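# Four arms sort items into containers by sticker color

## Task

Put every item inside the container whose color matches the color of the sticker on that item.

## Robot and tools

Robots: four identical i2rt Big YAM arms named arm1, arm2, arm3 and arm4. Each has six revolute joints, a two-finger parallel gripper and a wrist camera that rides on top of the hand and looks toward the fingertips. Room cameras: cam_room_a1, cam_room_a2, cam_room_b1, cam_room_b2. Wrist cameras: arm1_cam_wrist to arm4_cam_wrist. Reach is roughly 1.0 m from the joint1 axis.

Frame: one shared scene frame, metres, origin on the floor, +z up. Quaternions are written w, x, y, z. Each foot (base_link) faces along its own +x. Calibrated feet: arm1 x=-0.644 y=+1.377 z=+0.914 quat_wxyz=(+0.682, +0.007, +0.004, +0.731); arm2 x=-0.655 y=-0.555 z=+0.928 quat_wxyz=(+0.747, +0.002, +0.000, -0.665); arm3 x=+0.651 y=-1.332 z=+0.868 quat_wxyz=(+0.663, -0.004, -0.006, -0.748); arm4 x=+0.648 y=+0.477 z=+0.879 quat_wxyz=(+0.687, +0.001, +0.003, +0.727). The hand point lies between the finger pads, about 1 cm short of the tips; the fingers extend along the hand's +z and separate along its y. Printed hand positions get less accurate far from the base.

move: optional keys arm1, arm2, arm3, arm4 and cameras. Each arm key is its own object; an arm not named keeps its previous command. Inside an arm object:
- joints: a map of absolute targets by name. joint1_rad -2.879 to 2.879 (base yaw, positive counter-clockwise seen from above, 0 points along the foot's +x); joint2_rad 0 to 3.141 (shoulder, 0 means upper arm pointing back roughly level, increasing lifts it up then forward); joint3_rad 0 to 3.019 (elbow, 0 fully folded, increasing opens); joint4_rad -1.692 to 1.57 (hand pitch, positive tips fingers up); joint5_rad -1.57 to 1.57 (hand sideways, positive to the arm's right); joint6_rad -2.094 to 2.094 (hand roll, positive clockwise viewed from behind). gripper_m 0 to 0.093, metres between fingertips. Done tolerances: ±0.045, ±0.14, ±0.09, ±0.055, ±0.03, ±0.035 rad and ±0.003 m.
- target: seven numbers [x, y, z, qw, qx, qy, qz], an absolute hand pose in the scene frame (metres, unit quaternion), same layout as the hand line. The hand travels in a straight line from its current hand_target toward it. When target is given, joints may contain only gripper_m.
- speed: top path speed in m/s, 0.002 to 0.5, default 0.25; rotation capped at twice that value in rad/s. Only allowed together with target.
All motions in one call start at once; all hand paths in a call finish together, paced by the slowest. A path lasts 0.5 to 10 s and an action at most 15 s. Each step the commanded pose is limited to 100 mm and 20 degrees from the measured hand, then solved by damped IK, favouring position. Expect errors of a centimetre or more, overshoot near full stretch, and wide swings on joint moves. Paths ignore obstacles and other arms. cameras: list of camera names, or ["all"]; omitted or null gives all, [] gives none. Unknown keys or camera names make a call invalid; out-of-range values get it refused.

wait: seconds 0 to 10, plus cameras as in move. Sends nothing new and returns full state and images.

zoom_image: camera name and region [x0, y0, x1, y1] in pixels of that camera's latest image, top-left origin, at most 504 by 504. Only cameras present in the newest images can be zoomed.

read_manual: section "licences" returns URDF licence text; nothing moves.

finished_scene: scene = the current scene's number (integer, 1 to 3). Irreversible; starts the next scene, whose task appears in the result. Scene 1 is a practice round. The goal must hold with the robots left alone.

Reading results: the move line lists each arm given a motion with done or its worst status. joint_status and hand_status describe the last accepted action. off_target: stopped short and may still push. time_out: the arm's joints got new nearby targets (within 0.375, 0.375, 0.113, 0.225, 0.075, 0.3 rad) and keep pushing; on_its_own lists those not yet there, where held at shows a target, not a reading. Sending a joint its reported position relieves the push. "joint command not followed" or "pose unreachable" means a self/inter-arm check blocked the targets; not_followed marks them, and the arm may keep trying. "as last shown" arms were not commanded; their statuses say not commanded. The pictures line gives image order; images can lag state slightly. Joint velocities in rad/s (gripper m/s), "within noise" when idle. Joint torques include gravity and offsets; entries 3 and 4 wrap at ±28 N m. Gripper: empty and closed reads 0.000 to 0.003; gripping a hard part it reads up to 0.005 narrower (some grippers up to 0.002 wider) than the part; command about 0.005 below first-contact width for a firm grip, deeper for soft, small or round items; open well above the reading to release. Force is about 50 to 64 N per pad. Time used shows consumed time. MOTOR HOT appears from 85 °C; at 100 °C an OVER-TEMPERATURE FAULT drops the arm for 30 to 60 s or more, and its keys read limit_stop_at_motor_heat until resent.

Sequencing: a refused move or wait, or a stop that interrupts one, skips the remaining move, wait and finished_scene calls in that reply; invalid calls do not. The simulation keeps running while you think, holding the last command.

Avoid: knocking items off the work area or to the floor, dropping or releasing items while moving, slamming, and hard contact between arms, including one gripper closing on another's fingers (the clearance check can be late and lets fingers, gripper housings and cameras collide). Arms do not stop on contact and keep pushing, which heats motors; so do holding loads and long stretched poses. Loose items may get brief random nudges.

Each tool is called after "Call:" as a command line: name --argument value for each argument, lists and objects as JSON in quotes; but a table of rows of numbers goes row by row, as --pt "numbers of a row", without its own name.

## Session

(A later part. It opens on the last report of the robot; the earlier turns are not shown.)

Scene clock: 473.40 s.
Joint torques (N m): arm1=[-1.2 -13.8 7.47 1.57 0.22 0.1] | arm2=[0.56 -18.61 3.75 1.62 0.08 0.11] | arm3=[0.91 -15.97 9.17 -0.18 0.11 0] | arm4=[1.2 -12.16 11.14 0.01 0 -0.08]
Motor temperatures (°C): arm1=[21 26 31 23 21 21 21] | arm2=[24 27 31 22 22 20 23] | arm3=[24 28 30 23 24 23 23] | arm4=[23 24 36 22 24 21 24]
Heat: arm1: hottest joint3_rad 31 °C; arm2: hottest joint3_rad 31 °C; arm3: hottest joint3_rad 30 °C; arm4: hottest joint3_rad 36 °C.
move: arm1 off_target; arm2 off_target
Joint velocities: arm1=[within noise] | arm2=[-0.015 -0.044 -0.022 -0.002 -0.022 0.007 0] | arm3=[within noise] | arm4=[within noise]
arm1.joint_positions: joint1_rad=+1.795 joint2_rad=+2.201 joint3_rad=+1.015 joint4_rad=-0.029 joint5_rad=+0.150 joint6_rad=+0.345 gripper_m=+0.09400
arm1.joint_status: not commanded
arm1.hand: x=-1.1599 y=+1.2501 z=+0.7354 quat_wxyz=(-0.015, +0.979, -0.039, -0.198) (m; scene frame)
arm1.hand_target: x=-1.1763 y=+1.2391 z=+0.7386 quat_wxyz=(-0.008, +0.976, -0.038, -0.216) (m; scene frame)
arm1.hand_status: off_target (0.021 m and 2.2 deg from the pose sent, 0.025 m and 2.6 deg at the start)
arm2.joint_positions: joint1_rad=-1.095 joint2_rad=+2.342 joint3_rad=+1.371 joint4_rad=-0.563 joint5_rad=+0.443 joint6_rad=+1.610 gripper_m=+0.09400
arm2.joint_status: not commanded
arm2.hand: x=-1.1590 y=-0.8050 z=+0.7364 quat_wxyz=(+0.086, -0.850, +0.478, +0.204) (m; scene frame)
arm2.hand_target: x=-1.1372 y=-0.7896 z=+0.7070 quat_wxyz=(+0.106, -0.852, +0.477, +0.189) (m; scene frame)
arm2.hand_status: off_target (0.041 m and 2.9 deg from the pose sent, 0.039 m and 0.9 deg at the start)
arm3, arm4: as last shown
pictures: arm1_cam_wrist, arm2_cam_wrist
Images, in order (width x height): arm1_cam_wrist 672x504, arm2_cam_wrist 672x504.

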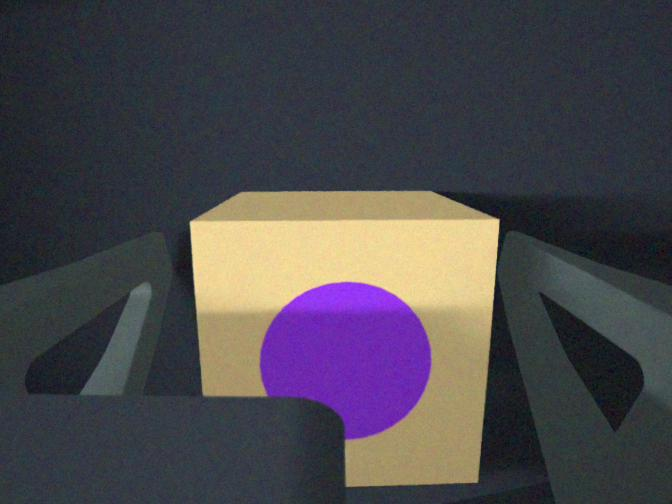

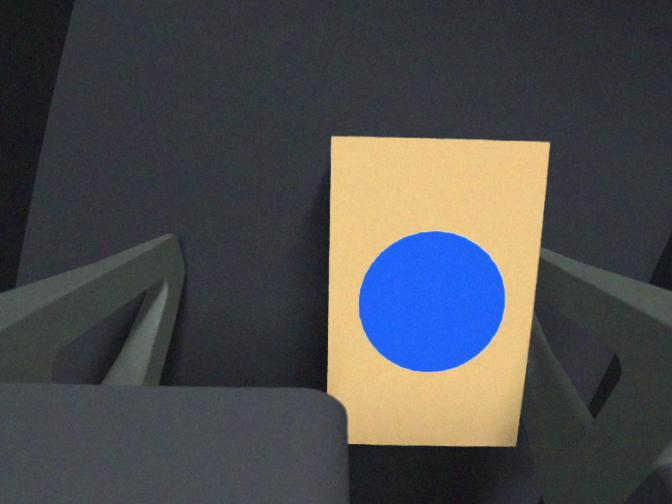

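Call:
move --arm1 '{"joints": {"gripper_m": 0.054}}' --arm2 '{"target": [-1.145, -0.797, 0.81, 0.1057, -0.8518, 0.4770, 0.1888], "joints": {"gripper_m": 0.070}, "speed": 0.15}' --cameras '["arm1_cam_wrist", "arm2_cam_wrist"]'

Scene clock: 492.20 s.
Joint torques (N m): arm1=[-0.91 -13.22 7.35 1.65 0.2 0.13] | arm2=[0.73 -21.07 7.17 0.14 0.33 0.14] | arm3=[0.85 -15.91 9.17 -0.18 0.12 0] | arm4=[1.26 -12.63 10.97 -0.09 -0.02 -0.06]
Motor temperatures (°C): arm1=[21 27 31 23 22 21 21] | arm2=[24 27 29 22 22 20 23] | arm3=[24 28 30 23 24 23 23] | arm4=[23 24 37 22 24 21 24]
Heat: arm1: hottest joint3_rad 31 °C; arm2: hottest joint3_rad 29 °C; arm3: hottest joint3_rad 30 °C; arm4: hottest joint3_rad 37 °C.
move: arm1 done; arm2 done
Joint velocities: within noise
arm1.joint_positions: joint1_rad=+1.795 joint2_rad=+2.201 joint3_rad=+1.015 joint4_rad=-0.029 joint5_rad=+0.150 joint6_rad=+0.346 gripper_m=+0.05433
arm1.joint_status: all done
arm1.hand: x=-1.1599 y=+1.2502 z=+0.7354 quat_wxyz=(-0.016, +0.979, -0.039, -0.198) (m; scene frame)
arm1.hand_target: x=-1.1764 y=+1.2391 z=+0.7386 quat_wxyz=(-0.008, +0.976, -0.038, -0.216) (m; scene frame)
arm1.hand_status: not commanded
arm2.joint_positions: joint1_rad=-1.095 joint2_rad=+2.175 joint3_rad=+1.329 joint4_rad=-0.721 joint5_rad=+0.438 joint6_rad=+1.610 gripper_m=+0.07011
arm2.joint_status: all done
arm2.hand: x=-1.1495 y=-0.7998 z=+0.8143 quat_wxyz=(+0.098, -0.852, +0.475, +0.194) (m; scene frame)
arm2.hand_target: x=-1.1450 y=-0.7969 z=+0.8100 quat_wxyz=(+0.106, -0.852, +0.477, +0.189) (m; scene frame)
arm2.hand_status: done (0.007 m and 1.1 deg from the pose sent, 0.075 m and 2.9 deg at the start)
arm3, arm4: as last shown
pictures: arm1_cam_wrist, arm2_cam_wrist
Images, in order (width x height): arm1_cam_wrist 672x504, arm2_cam_wrist 672x504.

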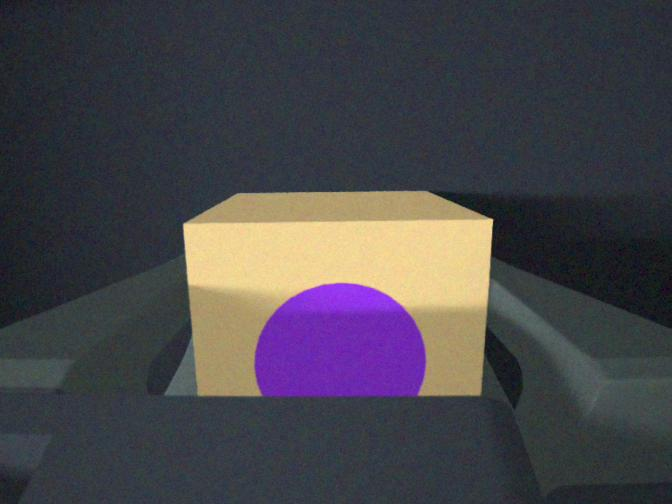

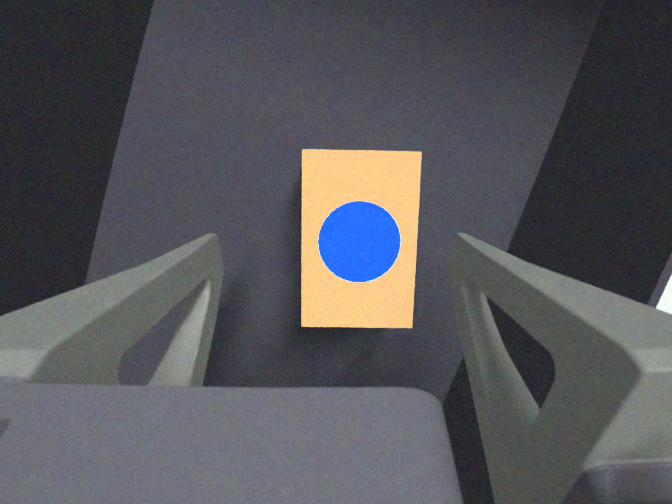

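Call:
move --arm1 '{"joints": {"gripper_m": 0.045}}' --arm2 '{"target": [-1.140, -0.792, 0.750, 0.1057, -0.8518, 0.4770, 0.1888], "speed": 0.15}' --cameras '["arm2_cam_wrist"]'

Scene clock: 499.77 s.
Joint torques (N m): arm1=[-0.67 -13.27 7.6 1.74 0.21 0.12] | arm2=[0.44 -19.66 5.9 1.1 0.33 0.11] | arm3=[0.97 -15.97 9.18 -0.24 0.1 0] | arm4=[0.56 -12.51 10.96 -0.14 -0.01 -0.1]
Motor temperatures (°C): arm1=[21 27 31 23 22 21 21] | arm2=[24 27 29 22 22 20 23] | arm3=[24 28 30 23 24 23 23] | arm4=[23 24 37 22 24 21 24]
Heat: arm1: hottest joint3_rad 31 °C; arm2: hottest joint3_rad 29 °C; arm3: hottest joint3_rad 30 °C; arm4: hottest joint3_rad 37 °C.
move: arm1 off_target; arm2 off_target
Joint velocities: within noise
arm1.joint_positions: joint1_rad=+1.795 joint2_rad=+2.201 joint3_rad=+1.015 joint4_rad=-0.029 joint5_rad=+0.150 joint6_rad=+0.346 gripper_m=+0.05301
arm1.joint_status: gripper_m off_target (ended at +0.05303, target +0.04500)
arm1.hand: x=-1.1600 y=+1.2502 z=+0.7355 quat_wxyz=(-0.016, +0.979, -0.039, -0.199) (m; scene frame)
arm1.hand_target: x=-1.1763 y=+1.2391 z=+0.7386 quat_wxyz=(-0.008, +0.976, -0.038, -0.216) (m; scene frame)
arm1.hand_status: not commanded
arm2.joint_positions: joint1_rad=-1.095 joint2_rad=+2.270 joint3_rad=+1.329 joint4_rad=-0.626 joint5_rad=+0.437 joint6_rad=+1.610 gripper_m=+0.07011
arm2.joint_status: not commanded
arm2.hand: x=-1.1465 y=-0.7978 z=+0.7648 quat_wxyz=(+0.098, -0.852, +0.475, +0.194) (m; scene frame)
arm2.hand_target: x=-1.1397 y=-0.7919 z=+0.7504 quat_wxyz=(+0.106, -0.852, +0.477, +0.189) (m; scene frame)
arm2.hand_status: off_target (0.017 m and 1.1 deg from the pose sent, 0.066 m and 1.1 deg at the start)
arm3, arm4: as last shown
pictures: arm2_cam_wrist
Images, in order (width x height): arm2_cam_wrist 672x504.

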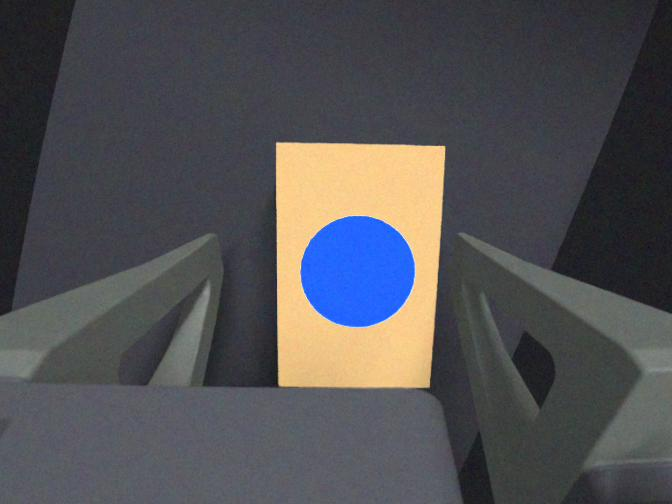

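Call:
move --arm2 '{"target": [-1.132, -0.788, 0.705, 0.1057, -0.8518, 0.4770, 0.1888], "speed": 0.15}' --cameras '["arm2_cam_wrist"]'

Scene clock: 504.90 s.
Joint torques (N m): arm1=[-1.14 -13.68 7.47 1.85 0.18 0.09] | arm2=[0.44 -17.55 5.14 1.4 0 0.14] | arm3=[0.97 -15.85 9.14 -0.2 0.11 0.01] | arm4=[1.08 -12.4 11.08 -0.01 -0.03 -0.05]
Motor temperatures (°C): arm1=[21 27 31 23 22 21 21] | arm2=[24 27 29 22 22 20 23] | arm3=[24 28 30 23 24 23 23] | arm4=[23 24 37 22 24 21 24]
Heat: arm1: hottest joint3_rad 31 °C; arm2: hottest joint3_rad 29 °C; arm3: hottest joint3_rad 30 °C; arm4: hottest joint3_rad 37 °C.
move: arm2 off_target
Joint velocities: within noise
arm1, arm3, arm4: as last shown
arm2.joint_positions: joint1_rad=-1.092 joint2_rad=+2.327 joint3_rad=+1.329 joint4_rad=-0.546 joint5_rad=+0.444 joint6_rad=+1.610 gripper_m=+0.07009
arm2.joint_status: not commanded
arm2.hand: x=-1.1471 y=-0.7988 z=+0.7359 quat_wxyz=(+0.089, -0.851, +0.476, +0.203) (m; scene frame)
arm2.hand_target: x=-1.1309 y=-0.7875 z=+0.7068 quat_wxyz=(+0.106, -0.852, +0.477, +0.189) (m; scene frame)
arm2.hand_status: off_target (0.036 m and 2.5 deg from the pose sent, 0.062 m and 1.1 deg at the start)
pictures: arm2_cam_wrist
Images, in order (width x height): arm2_cam_wrist 672x504.

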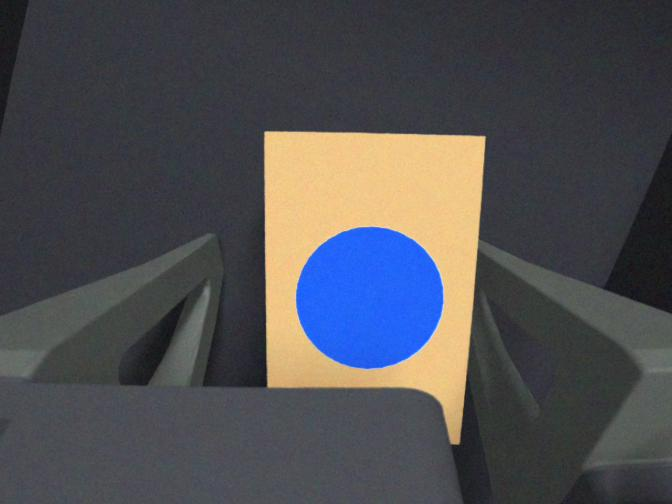

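Call:
move --arm1 '{"target": [-1.150, 1.245, 0.98, 0.0085, -0.9755, 0.0383, 0.2162], "speed": 0.2}' --arm2 '{"target": [-1.147, -0.799, 0.87, 0.1057, -0.8518, 0.4770, 0.1888], "joints": {"gripper_m": 0.093}, "speed": 0.2}' --cameras '[]'

Call:
move --arm2 '{"target": [-1.147, -0.799, 0.86, -0.0587, -0.9397, -0.2650, 0.2083], "speed": 0.25}' --cameras '["arm2_cam_wrist", "arm1_cam_wrist", "cam_room_b1", "cam_room_b2"]'

Scene clock: 515.87 s.
Joint torques (N m): arm1=[-0.97 -11.93 12.49 0.68 0.22 0.13] | arm2=[0.56 -21.13 10 0.02 0.31 0.15] | arm3=[1.03 -15.91 9.13 -0.24 0.1 0] | arm4=[0.97 -12.81 10.97 0.03 0 -0.07]
Motor temperatures (°C): arm1=[21 27 31 23 22 21 22] | arm2=[24 28 29 22 22 20 23] | arm3=[24 28 30 23 24 23 23] | arm4=[23 24 37 22 24 21 24]
Heat: arm1: hottest joint3_rad 31 °C; arm2: hottest joint3_rad 29 °C; arm3: hottest joint3_rad 30 °C; arm4: hottest joint3_rad 37 °C.
move: arm1 off_target; arm2 off_target
Joint velocities: within noise
arm1.joint_positions: joint1_rad=+1.796 joint2_rad=+1.652 joint3_rad=+0.990 joint4_rad=-0.555 joint5_rad=+0.150 joint6_rad=+0.347 gripper_m=+0.05301
arm1.joint_status: not commanded
arm1.hand: x=-1.1350 y=+1.2555 z=+0.9602 quat_wxyz=(-0.016, +0.979, -0.039, -0.198) (m; scene frame)
arm1.hand_target: x=-1.1492 y=+1.2452 z=+0.9802 quat_wxyz=(-0.008, +0.976, -0.038, -0.216) (m; scene frame)
arm1.hand_status: off_target (0.027 m and 2.3 deg from the pose sent, 0.245 m and 2.2 deg at the start)
arm2.joint_positions: joint1_rad=-1.092 joint2_rad=+2.077 joint3_rad=+1.316 joint4_rad=-0.842 joint5_rad=+0.438 joint6_rad=+1.610 gripper_m=+0.09288
arm2.joint_status: all done
arm2.hand: x=-1.1380 y=-0.7938 z=+0.8621 quat_wxyz=(+0.114, -0.855, +0.471, +0.187) (m; scene frame)
arm2.hand_target: x=-1.1468 y=-0.7989 z=+0.8701 quat_wxyz=(+0.105, -0.852, +0.477, +0.189) (m; scene frame)
arm2.hand_status: off_target (0.013 m and 1.3 deg from the pose sent, 0.134 m and 2.5 deg at the start)
arm3, arm4: as last shown
pictures: none
No camera images: "cameras" was empty.

Scene clock: 519.90 s.
Joint torques (N m): arm1=[-0.32 -12.51 12.51 0.68 0.2 0.11] | arm2=[0.15 -19.43 6.52 2.24 -0.21 -0.08] | arm3=[0.85 -15.91 9.16 -0.2 0.11 0] | arm4=[1.03 -12.63 11 -0.06 0 -0.08]
Motor temperatures (°C): arm1=[21 27 31 23 22 21 22] | arm2=[24 28 29 22 22 20 23] | arm3=[24 28 30 23 24 23 23] | arm4=[23 24 37 22 24 21 24]
Heat: arm1: hottest joint3_rad 31 °C; arm2: hottest joint3_rad 29 °C; arm3: hottest joint3_rad 30 °C; arm4: hottest joint3_rad 37 °C.
move: arm2 done
Joint velocities: within noise
arm1, arm3, arm4: as last shown
arm2.joint_positions: joint1_rad=-1.233 joint2_rad=+1.936 joint3_rad=+1.007 joint4_rad=-0.220 joint5_rad=-0.042 joint6_rad=-0.078 gripper_m=+0.09289
arm2.joint_status: not commanded
arm2.hand: x=-1.1460 y=-0.8024 z=+0.8562 quat_wxyz=(-0.058, -0.942, -0.262, +0.201) (m; scene frame)
arm2.hand_target: x=-1.1469 y=-0.7991 z=+0.8599 quat_wxyz=(-0.059, -0.940, -0.265, +0.208) (m; scene frame)
arm2.hand_status: done (0.005 m and 1.0 deg from the pose sent, 0.011 m and 89.4 deg at the start)
pictures: arm1_cam_wrist, arm2_cam_wrist, cam_room_b1, cam_room_b2
Images, in order (width x height): arm1_cam_wrist 672x504, arm2_cam_wrist 672x504, cam_room_b1 672x504, cam_room_b2 672x504.

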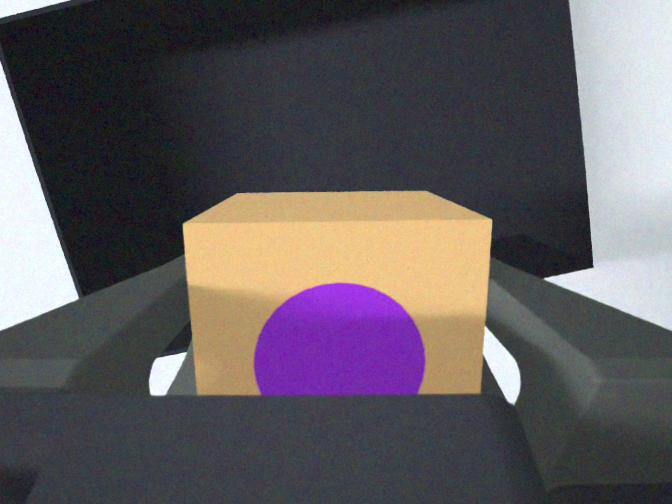

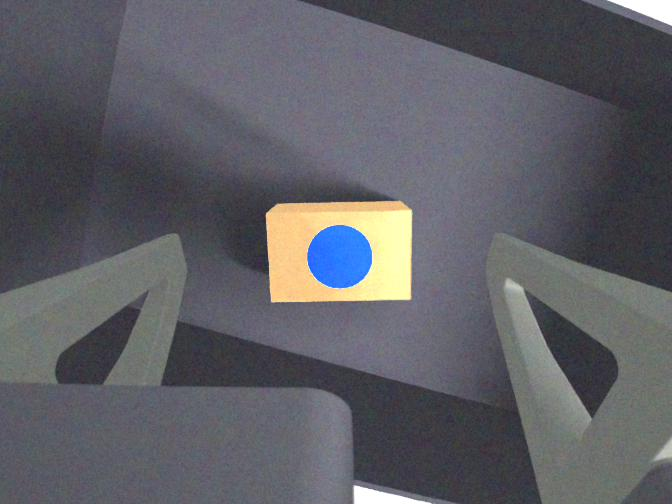

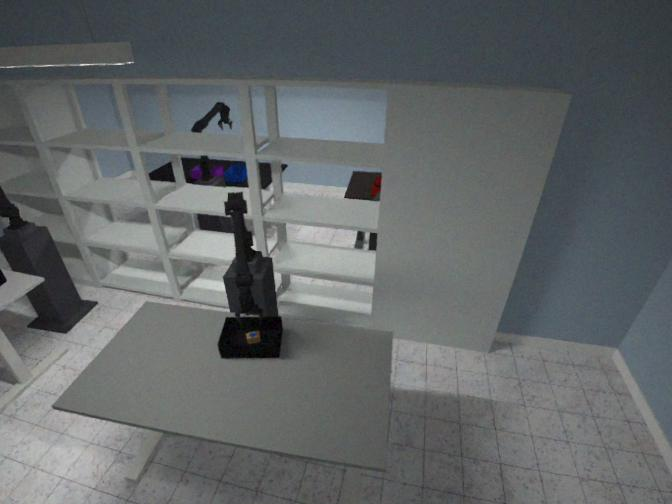

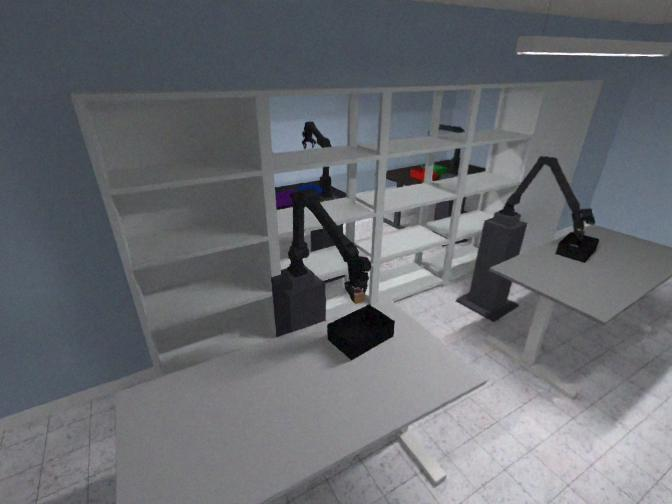

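Call:
move --arm2 '{"target": [-1.137, -0.793, 0.708, -0.0587, -0.9397, -0.2650, 0.2083], "speed": 0.2}' --cameras '["arm2_cam_wrist"]'

Scene clock: 525.70 s.
Joint torques (N m): arm1=[-0.44 -11.69 12.56 0.75 0.23 0.11] | arm2=[0.03 -14.1 6.11 2.11 -0.21 -0.05] | arm3=[0.97 -15.97 9.1 -0.24 0.11 0.01] | arm4=[1.14 -12.04 10.85 0.02 -0.02 -0.08]
Motor temperatures (°C): arm1=[21 27 32 23 22 21 22] | arm2=[24 27 29 22 22 20 23] | arm3=[24 28 30 23 24 23 23] | arm4=[23 24 37 22 24 21 24]
Heat: arm1: hottest joint3_rad 32 °C; arm2: hottest joint3_rad 29 °C; arm3: hottest joint3_rad 30 °C; arm4: hottest joint3_rad 37 °C.
move: arm2 off_target
Joint velocities: within noise
arm1: as last shown
arm2.joint_positions: joint1_rad=-1.233 joint2_rad=+2.227 joint3_rad=+0.996 joint4_rad=+0.133 joint5_rad=-0.043 joint6_rad=-0.082 gripper_m=+0.09290
arm2.joint_status: not commanded
arm2.hand: x=-1.1418 y=-0.8004 z=+0.7362 quat_wxyz=(-0.063, -0.936, -0.263, +0.225) (m; scene frame)
arm2.hand_target: x=-1.1354 y=-0.7925 z=+0.7094 quat_wxyz=(-0.059, -0.940, -0.265, +0.208) (m; scene frame)
arm2.hand_status: off_target (0.030 m and 2.0 deg from the pose sent, 0.149 m and 1.0 deg at the start)
arm3.joint_positions: joint1_rad=+1.603 joint2_rad=+1.528 joint3_rad=+1.516 joint4_rad=-1.579 joint5_rad=-0.002 joint6_rad=-0.005 gripper_m=+0.09401
arm3.joint_status: not commanded
arm3.hand: x=+1.0995 y=-1.3681 z=+1.1302 quat_wxyz=(+0.009, -0.042, -0.999, +0.006) (m; scene frame)
arm3.hand_target: x=+1.0986 y=-1.3694 z=+1.1396 quat_wxyz=(-0.001, -0.046, -0.999, +0.007) (m; scene frame)
arm3.hand_status: not commanded
arm4.joint_positions: joint1_rad=-1.732 joint2_rad=+1.445 joint3_rad=+1.777 joint4_rad=-1.669 joint5_rad=+0.002 joint6_rad=-0.213 gripper_m=+0.09402
arm4.joint_status: not commanded
arm4.hand: x=+1.1070 y=+0.4300 z=+1.2771 quat_wxyz=(-0.113, +0.054, -0.992, +0.021) (m; scene frame)
arm4.hand_target: x=+1.1116 y=+0.4319 z=+1.2872 quat_wxyz=(-0.120, +0.063, -0.990, +0.022) (m; scene frame)
arm4.hand_status: not commanded
pictures: arm2_cam_wrist
Images, in order (width x height): arm2_cam_wrist 672x504.

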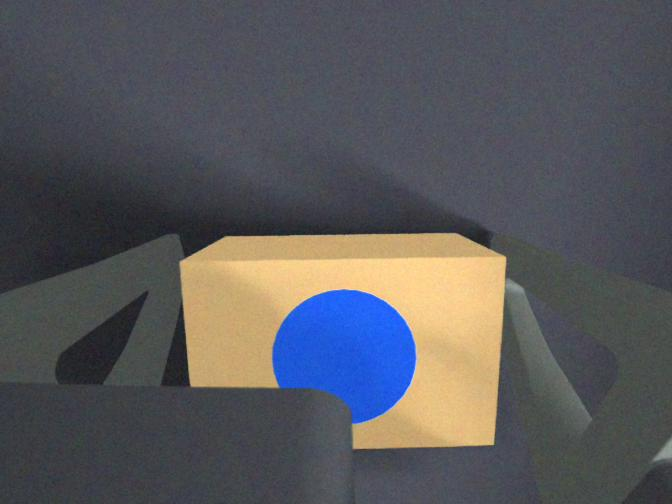

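Call:
move --arm2 '{"target": [-1.126, -0.788, 0.686, -0.0587, -0.9397, -0.2650, 0.2083], "speed": 0.15}' --cameras '["arm2_cam_wrist"]'

Scene clock: 532.03 s.
Joint torques (N m): arm1=[-1.03 -12.34 12.51 0.61 0.2 0.11] | arm2=[0.15 -12.1 4.19 1.8 -0.04 -0.04] | arm3=[0.79 -15.97 9.17 -0.21 0.11 0] | arm4=[0.97 -12.22 10.99 0.13 0.01 -0.07]
Motor temperatures (°C): arm1=[21 27 33 23 22 21 22] | arm2=[24 27 29 22 22 20 23] | arm3=[24 28 30 23 24 23 23] | arm4=[23 24 37 22 24 21 24]
Heat: arm1: hottest joint3_rad 33 °C; arm2: hottest joint3_rad 29 °C; arm3: hottest joint3_rad 30 °C; arm4: hottest joint3_rad 37 °C.
move: arm2 off_target
Joint velocities: within noise
arm1, arm3, arm4: as last shown
arm1.hand_target: x=-1.1492 y=+1.2453 z=+0.9802 quat_wxyz=(-0.008, +0.976, -0.038, -0.216) (m; scene frame)
arm2.joint_positions: joint1_rad=-1.233 joint2_rad=+2.244 joint3_rad=+0.996 joint4_rad=+0.206 joint5_rad=-0.047 joint6_rad=-0.082 gripper_m=+0.09290
arm2.joint_status: not commanded
arm2.hand: x=-1.1507 y=-0.8055 z=+0.7359 quat_wxyz=(-0.069, -0.929, -0.262, +0.251) (m; scene frame)
arm2.hand_target: x=-1.1229 y=-0.7871 z=+0.6908 quat_wxyz=(-0.059, -0.940, -0.265, +0.208) (m; scene frame)
arm2.hand_status: off_target (0.058 m and 5.2 deg from the pose sent, 0.054 m and 2.0 deg at the start)
pictures: arm2_cam_wrist
Images, in order (width x height): arm2_cam_wrist 672x504.

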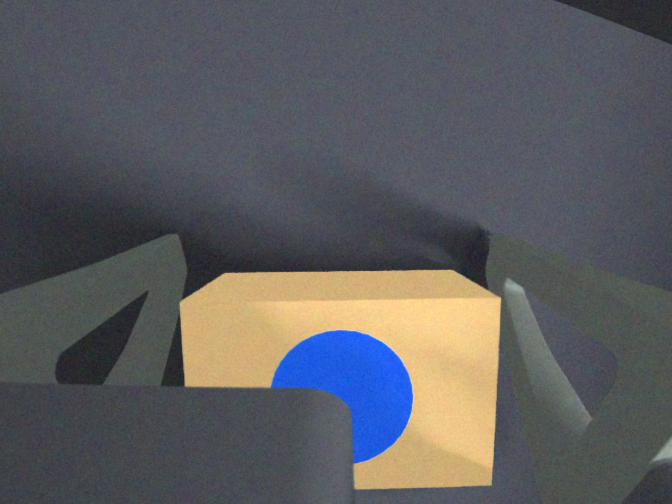

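Call:
move --arm2 '{"target": [-1.130, -0.790, 0.745, -0.0587, -0.9397, -0.2650, 0.2083], "speed": 0.15}' --cameras '["arm2_cam_wrist"]'

Scene clock: 539.43 s.
Joint torques (N m): arm1=[-0.97 -11.75 12.63 0.64 0.23 0.11] | arm2=[0.09 -20.01 4.12 1.11 -0.02 -0.05] | arm3=[0.91 -15.97 9.16 -0.21 0.11 0] | arm4=[0.79 -12.16 11.02 -0.03 0.03 -0.08]
Motor temperatures (°C): arm1=[21 27 33 23 22 21 22] | arm2=[24 27 28 22 22 20 23] | arm3=[24 28 30 23 24 23 23] | arm4=[23 24 37 22 24 21 24]
Heat: arm1: hottest joint3_rad 33 °C; arm2: hottest joint3_rad 28 °C; arm3: hottest joint3_rad 30 °C; arm4: hottest joint3_rad 37 °C.
move: arm2 done
Joint velocities: within noise
arm1, arm3, arm4: as last shown
arm2.joint_positions: joint1_rad=-1.234 joint2_rad=+2.198 joint3_rad=+0.973 joint4_rad=+0.103 joint5_rad=-0.046 joint6_rad=-0.082 gripper_m=+0.09290
arm2.joint_status: not commanded
arm2.hand: x=-1.1325 y=-0.7963 z=+0.7431 quat_wxyz=(-0.062, -0.939, -0.263, +0.213) (m; scene frame)
arm2.hand_target: x=-1.1300 y=-0.7901 z=+0.7449 quat_wxyz=(-0.059, -0.940, -0.265, +0.208) (m; scene frame)
arm2.hand_status: done (0.007 m and 0.7 deg from the pose sent, 0.027 m and 5.2 deg at the start)
pictures: arm2_cam_wrist
Images, in order (width x height): arm2_cam_wrist 672x504.

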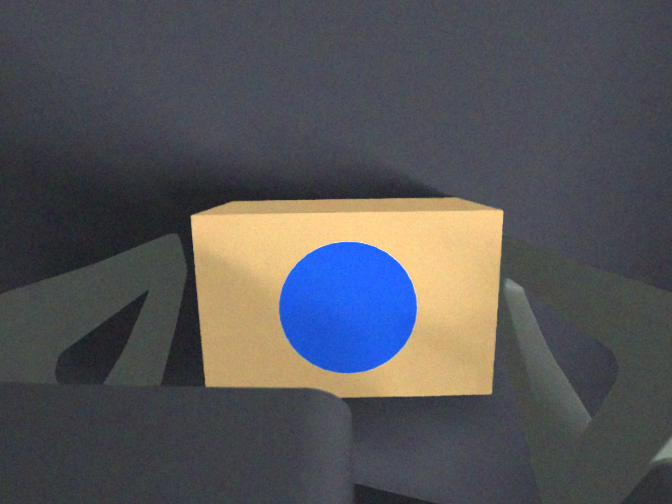

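Call:
move --arm2 '{"joints": {"gripper_m": 0.055}}' --cameras '["arm2_cam_wrist"]'

Scene clock: 542.33 s.
Joint torques (N m): arm1=[-0.79 -12.22 12.57 0.7 0.21 0.12] | arm2=[0.09 -19.96 4.12 1.1 -0.05 -0.05] | arm3=[0.97 -15.91 9.16 -0.2 0.11 0] | arm4=[1.38 -12.69 10.92 0.08 0 -0.06]
Motor temperatures (°C): arm1=[21 27 34 23 22 21 22] | arm2=[23 27 28 22 22 20 23] | arm3=[24 28 30 23 24 23 23] | arm4=[23 24 37 22 24 21 24]
Heat: arm1: hottest joint3_rad 34 °C; arm2: hottest joint3_rad 28 °C; arm3: hottest joint3_rad 30 °C; arm4: hottest joint3_rad 37 °C.
move: arm2 off_target
Joint velocities: within noise
arm1, arm3, arm4: as last shown
arm2.joint_positions: joint1_rad=-1.234 joint2_rad=+2.197 joint3_rad=+0.973 joint4_rad=+0.103 joint5_rad=-0.046 joint6_rad=-0.082 gripper_m=+0.06910
arm2.joint_status: gripper_m off_target (ended at +0.06912, target +0.05500)
arm2.hand: x=-1.1325 y=-0.7962 z=+0.7432 quat_wxyz=(-0.062, -0.939, -0.263, +0.213) (m; scene frame)
arm2.hand_target: x=-1.1300 y=-0.7901 z=+0.7450 quat_wxyz=(-0.059, -0.940, -0.265, +0.208) (m; scene frame)
arm2.hand_status: not commanded
pictures: arm2_cam_wrist
Images, in order (width x height): arm2_cam_wrist 672x504.

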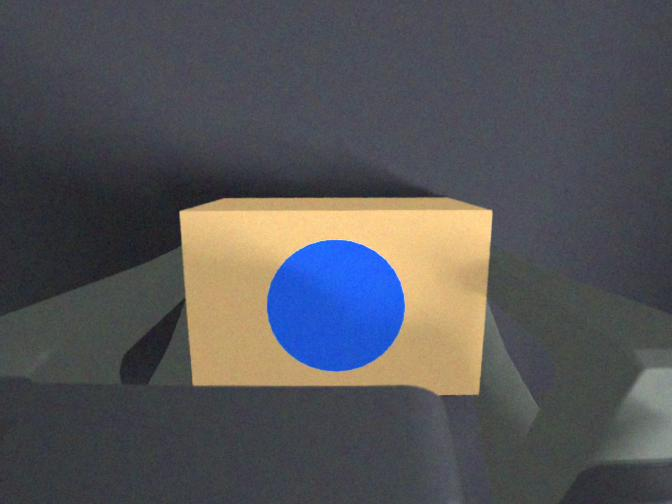

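Call:
move --arm1 '{"joints": {"joint1_rad": -2.247, "joint2_rad": 0.81, "joint3_rad": 1.09, "joint4_rad": -1.42, "joint5_rad": 0, "joint6_rad": 0}}' --arm2 '{"target": [-1.12, -0.785, 0.98, -0.0587, -0.9397, -0.2650, 0.2083], "speed": 0.25}' --cameras '[]'

Call:
move --arm2 '{"joints": {"joint1_rad": 2.121, "joint2_rad": 0.81, "joint3_rad": 1.09, "joint4_rad": -1.42, "joint5_rad": 0, "joint6_rad": 0}}'

Scene clock: 582.97 s.
Joint torques (N m): arm1=[-2.08 -1.85 14.54 0.75 -0.05 -0.05] | arm2=[0.03 -14.86 13.23 1.06 -0.06 -0.06] | arm3=[0.85 -15.74 9.17 -0.21 0.1 0] | arm4=[0.85 -12.28 10.99 0.03 0.01 -0.11]
Motor temperatures (°C): arm1=[21 27 35 23 22 21 22] | arm2=[23 27 28 22 22 20 24] | arm3=[24 28 30 23 24 23 23] | arm4=[22 24 38 22 24 21 24]
Heat: arm1: hottest joint3_rad 35 °C; arm2: hottest joint3_rad 28 °C; arm3: hottest joint3_rad 30 °C; arm4: hottest joint3_rad 38 °C.
move: arm1 done; arm2 off_target
Joint velocities: within noise
arm1.joint_positions: joint1_rad=-2.242 joint2_rad=+0.817 joint3_rad=+1.051 joint4_rad=-1.410 joint5_rad=+0.002 joint6_rad=+0.007 gripper_m=+0.05310
arm1.joint_status: all done
arm1.hand: x=-0.4099 y=+1.2183 z=+1.2248 quat_wxyz=(-0.180, -0.294, -0.937, +0.059) (m; scene frame)
arm1.hand_target: x=-0.4091 y=+1.2164 z=+1.2439 quat_wxyz=(-0.196, -0.292, -0.934, +0.065) (m; scene frame)
arm1.hand_status: not commanded
arm2.joint_positions: joint1_rad=-1.234 joint2_rad=+1.616 joint3_rad=+0.929 joint4_rad=-0.477 joint5_rad=-0.046 joint6_rad=-0.082 gripper_m=+0.06910
arm2.joint_status: not commanded
arm2.hand: x=-1.1005 y=-0.7809 z=+0.9645 quat_wxyz=(-0.058, -0.943, -0.264, +0.193) (m; scene frame)
arm2.hand_target: x=-1.1192 y=-0.7846 z=+0.9803 quat_wxyz=(-0.059, -0.940, -0.265, +0.209) (m; scene frame)
arm2.hand_status: off_target (0.025 m and 1.8 deg from the pose sent, 0.237 m and 0.7 deg at the start)
arm3, arm4: as last shown
pictures: none
No camera images: "cameras" was empty.

Scene clock: 585.43 s.
Joint torques (N m): arm1=[-2.43 -0.91 14.43 0.68 -0.07 -0.05] | arm2=[0.97 -4.48 14.32 1.07 0.13 0.19] | arm3=[1.03 -15.91 9.18 -0.27 0.11 0] | arm4=[1.2 -12.22 11 -0.03 0.01 -0.07]
Motor temperatures (°C): arm1=[21 26 35 23 22 21 22] | arm2=[23 27 29 22 22 20 24] | arm3=[24 28 30 23 24 23 23] | arm4=[22 24 38 22 24 21 24]
Heat: arm1: hottest joint3_rad 35 °C; arm2: hottest joint3_rad 29 °C; arm3: hottest joint3_rad 30 °C; arm4: hottest joint3_rad 38 °C.
move: arm2 done
Joint velocities: arm1=[-0.005 -0.005 0.002 0.022 -0.051 -0.154 0] | arm2=[within noise] | arm3=[within noise] | arm4=[within noise]
arm1, arm3, arm4: as last shown
arm2.joint_positions: joint1_rad=+2.118 joint2_rad=+0.816 joint3_rad=+1.057 joint4_rad=-1.408 joint5_rad=-0.003 joint6_rad=-0.012 gripper_m=+0.06911
arm2.joint_status: all done
arm2.hand: x=-0.4358 y=-0.3842 z=+1.2470 quat_wxyz=(-0.191, +0.325, -0.924, -0.067) (m; scene frame)
arm2.hand_target: x=-0.4357 y=-0.3837 z=+1.2629 quat_wxyz=(-0.203, +0.320, -0.923, -0.071) (m; scene frame)
arm2.hand_status: not commanded
pictures: arm1_cam_wrist, arm2_cam_wrist, arm3_cam_wrist, arm4_cam_wrist, cam_room_a1, cam_room_a2, cam_room_b1, cam_room_b2
Images, in order (width x height): arm1_cam_wrist 672x504, arm2_cam_wrist 672x504, arm3_cam_wrist 672x504, arm4_cam_wrist 672x504, cam_room_a1 672x504, cam_room_a2 672x504, cam_room_b1 672x504, cam_room_b2 672x504.

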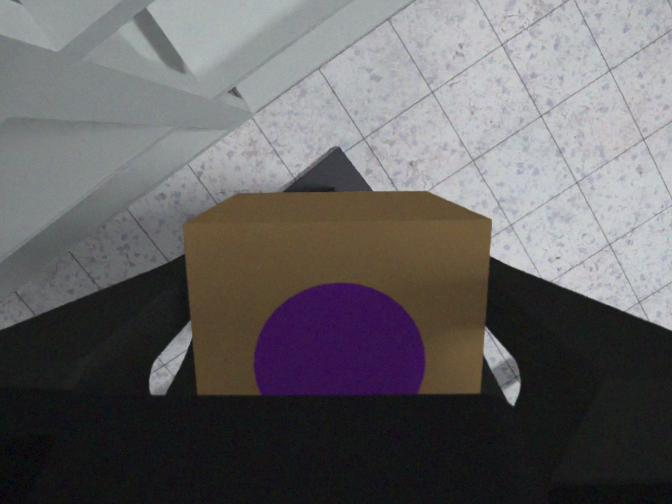

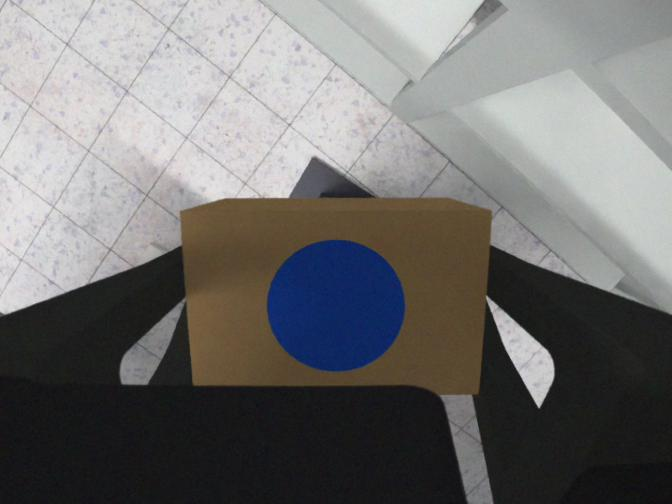

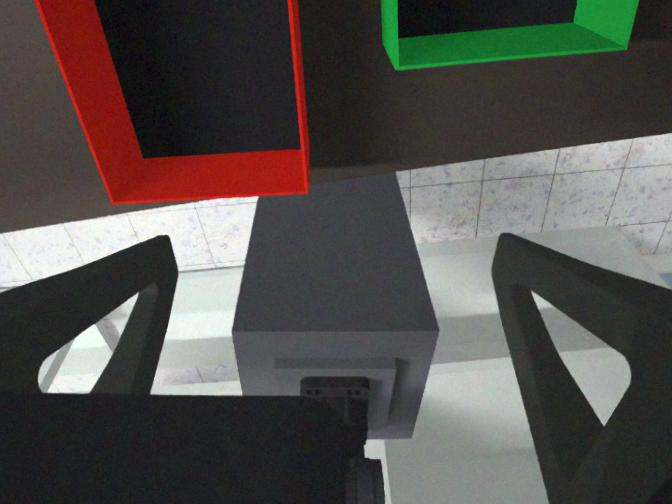

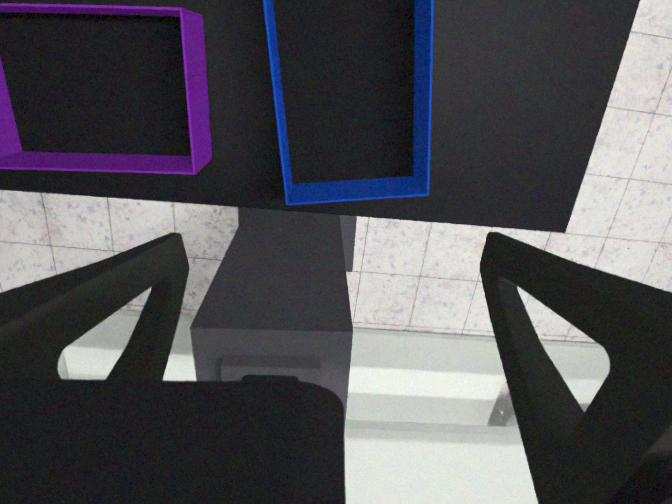

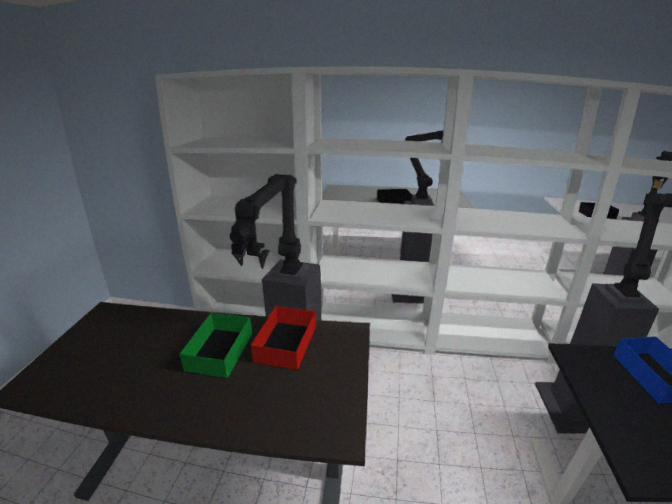

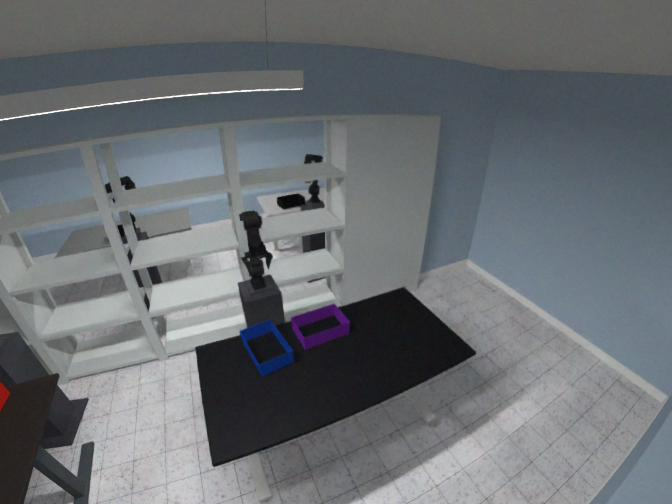

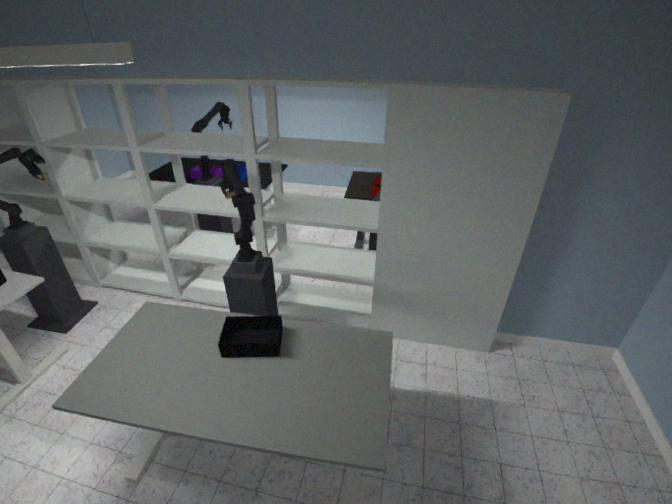

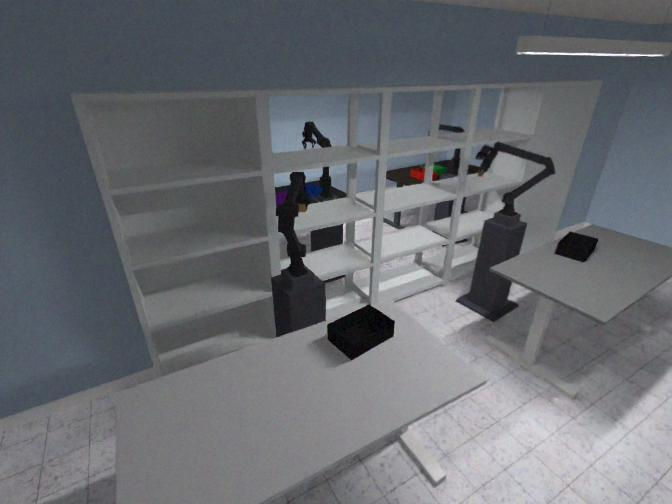

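Call:
move --arm1 '{"target": [-0.373, 1.189, 1.14, 0.2065, 0.2919, 0.9316, -0.0647]}' --arm2 '{"target": [-0.396, -0.351, 1.14, 0.2045, -0.3195, 0.9226, 0.0708]}' --cameras '[]'

Call:
move --arm1 '{"target": [-0.09, 0.992, 1.14, 0.2065, 0.2919, 0.9316, -0.0647]}' --arm2 '{"target": [-0.09, -0.111, 1.14, 0.2045, -0.3195, 0.9226, 0.0708]}'

Scene clock: 595.17 s.
Joint torques (N m): arm1=[-2.73 -1.96 12.14 1.72 -0.08 -0.03] | arm2=[1.38 -5.89 11.45 2.36 0.14 0.21] | arm3=[0.97 -16.03 9.13 -0.21 0.1 -0.01] | arm4=[0.91 -12.16 10.89 0.09 0.03 -0.08]
Motor temperatures (°C): arm1=[21 26 35 23 21 21 23] | arm2=[23 27 31 22 22 20 24] | arm3=[24 28 30 23 24 23 23] | arm4=[22 24 38 22 24 21 24]
Heat: arm1: hottest joint3_rad 35 °C; arm2: hottest joint3_rad 31 °C; arm3: hottest joint3_rad 30 °C; arm4: hottest joint3_rad 38 °C.
move: arm1 off_target; arm2 done
Joint velocities: within noise
arm1.joint_positions: joint1_rad=-2.244 joint2_rad=+0.898 joint3_rad=+0.838 joint4_rad=-1.097 joint5_rad=-0.008 joint6_rad=+0.003 gripper_m=+0.05310
arm1.joint_status: not commanded
arm1.hand: x=-0.3774 y=+1.1960 z=+1.1303 quat_wxyz=(-0.189, -0.292, -0.936, +0.058) (m; scene frame)
arm1.hand_target: x=-0.3732 y=+1.1892 z=+1.1400 quat_wxyz=(-0.206, -0.292, -0.932, +0.065) (m; scene frame)
arm1.hand_status: off_target (0.013 m and 2.1 deg from the pose sent, 0.097 m and 3.2 deg at the start)
arm2.joint_positions: joint1_rad=+2.118 joint2_rad=+0.923 joint3_rad=+0.824 joint4_rad=-1.052 joint5_rad=+0.000 joint6_rad=-0.010 gripper_m=+0.06911
arm2.joint_status: not commanded
arm2.hand: x=-0.3972 y=-0.3545 z=+1.1401 quat_wxyz=(-0.198, +0.323, -0.923, -0.068) (m; scene frame)
arm2.hand_target: x=-0.3960 y=-0.3510 z=+1.1401 quat_wxyz=(-0.204, +0.320, -0.923, -0.071) (m; scene frame)
arm2.hand_status: done (0.004 m and 0.9 deg from the pose sent, 0.119 m and 1.8 deg at the start)
arm3, arm4: as last shown
pictures: none
No camera images: "cameras" was empty.

Scene clock: 597.47 s.
Joint torques (N m): arm1=[-2.32 -15.44 17.03 0.72 0 -0.01] | arm2=[0.91 -21.13 17.31 1.06 0.07 0.17] | arm3=[0.79 -15.91 9.16 -0.23 0.1 0] | arm4=[0.73 -12.4 10.92 -0.02 0 -0.1]
Motor temperatures (°C): arm1=[21 26 36 23 21 21 23] | arm2=[23 27 32 22 22 20 24] | arm3=[24 28 30 23 24 23 23] | arm4=[22 24 38 22 24 21 24]
Heat: arm1: hottest joint3_rad 36 °C; arm2: hottest joint3_rad 32 °C; arm3: hottest joint3_rad 30 °C; arm4: hottest joint3_rad 38 °C.
move: arm1 off_target; arm2 off_target
Joint velocities: within noise
arm1.joint_positions: joint1_rad=-2.244 joint2_rad=+1.820 joint3_rad=+1.690 joint4_rad=-1.046 joint5_rad=-0.008 joint6_rad=+0.003 gripper_m=+0.05310
arm1.joint_status: not commanded
arm1.hand: x=-0.1019 y=+1.0054 z=+1.1089 quat_wxyz=(-0.181, -0.292, -0.937, +0.056) (m; scene frame)
arm1.hand_target: x=-0.0916 y=+0.9931 z=+1.1402 quat_wxyz=(-0.207, -0.292, -0.932, +0.065) (m; scene frame)
arm1.hand_status: off_target (0.036 m and 3.2 deg from the pose sent, 0.353 m and 2.1 deg at the start)
arm2.joint_positions: joint1_rad=+2.118 joint2_rad=+1.951 joint3_rad=+1.858 joint4_rad=-1.073 joint5_rad=+0.000 joint6_rad=-0.010 gripper_m=+0.06911
arm2.joint_status: not commanded
arm2.hand: x=-0.1019 y=-0.1234 z=+1.1262 quat_wxyz=(-0.192, +0.324, -0.924, -0.066) (m; scene frame)
arm2.hand_target: x=-0.0911 y=-0.1117 z=+1.1400 quat_wxyz=(-0.205, +0.319, -0.922, -0.071) (m; scene frame)
arm2.hand_status: off_target (0.022 m and 1.6 deg from the pose sent, 0.392 m and 0.9 deg at the start)
arm3, arm4: as last shown
pictures: arm1_cam_wrist, arm2_cam_wrist, arm3_cam_wrist, arm4_cam_wrist, cam_room_a1, cam_room_a2, cam_room_b1, cam_room_b2
Images, in order (width x height): arm1_cam_wrist 672x504, arm2_cam_wrist 672x504, arm3_cam_wrist 672x504, arm4_cam_wrist 672x504, cam_room_a1 672x504, cam_room_a2 672x504, cam_room_b1 672x504, cam_room_b2 672x504.

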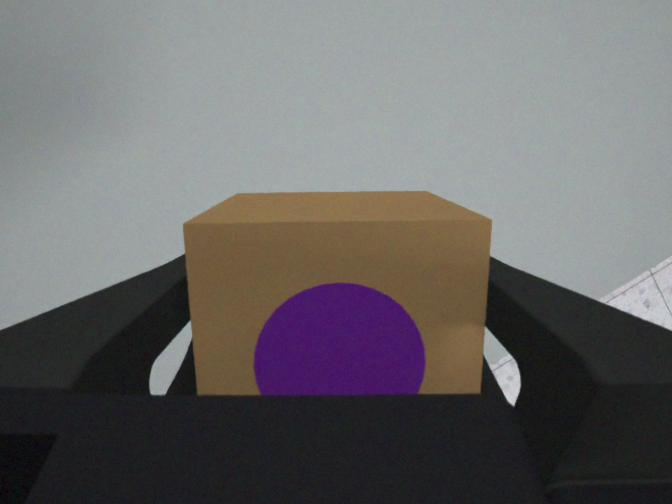

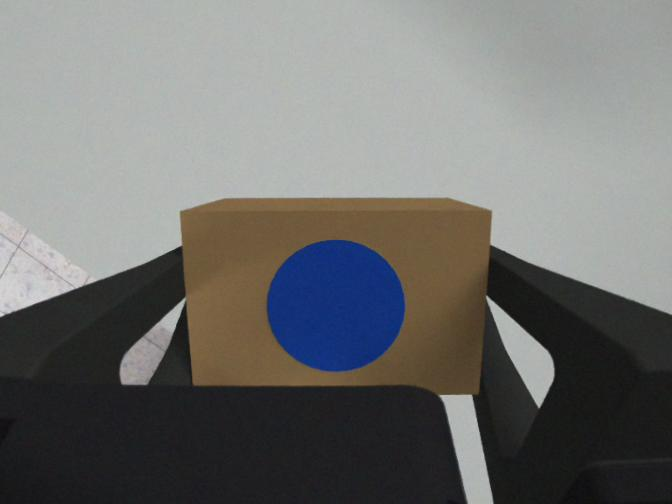

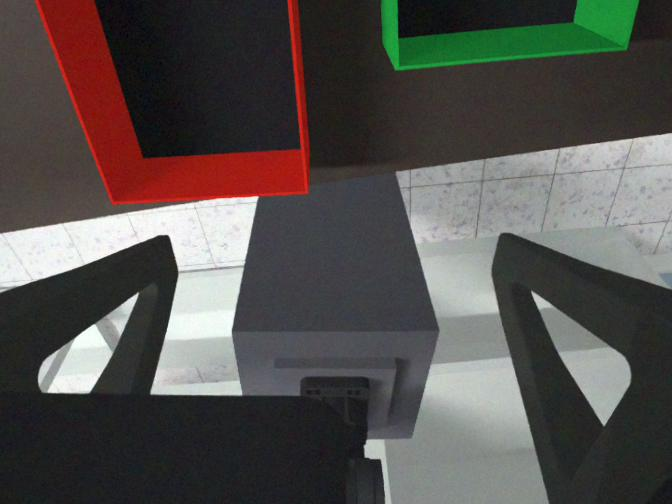

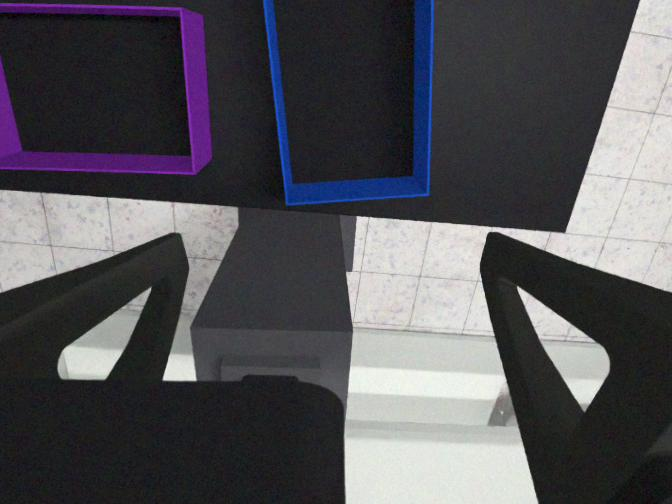

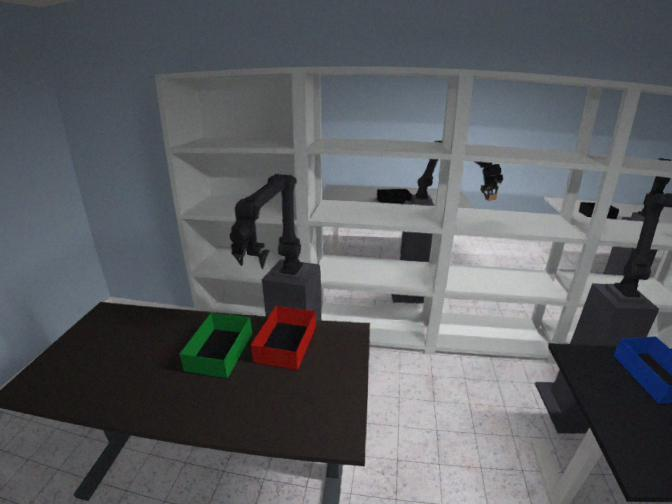

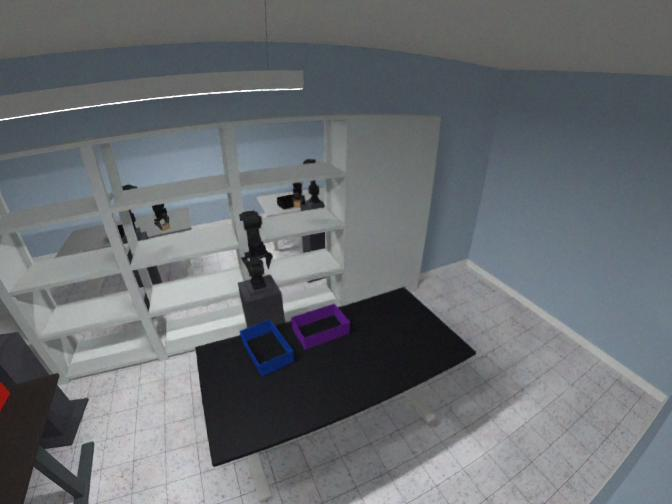

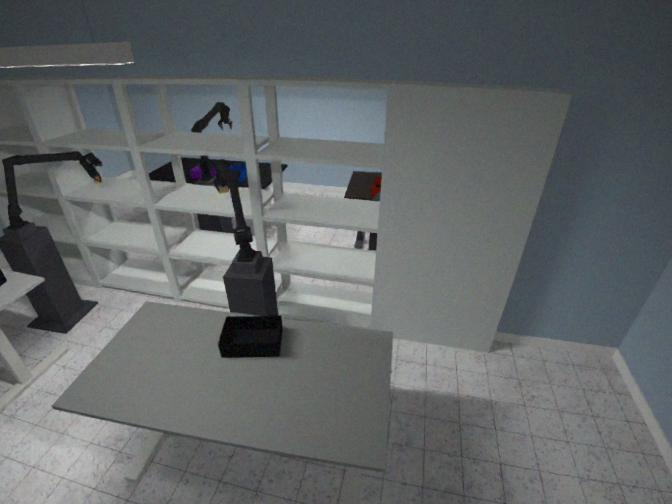

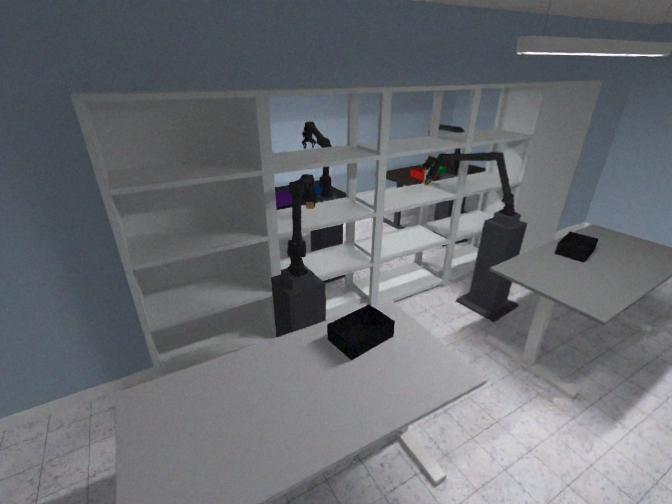

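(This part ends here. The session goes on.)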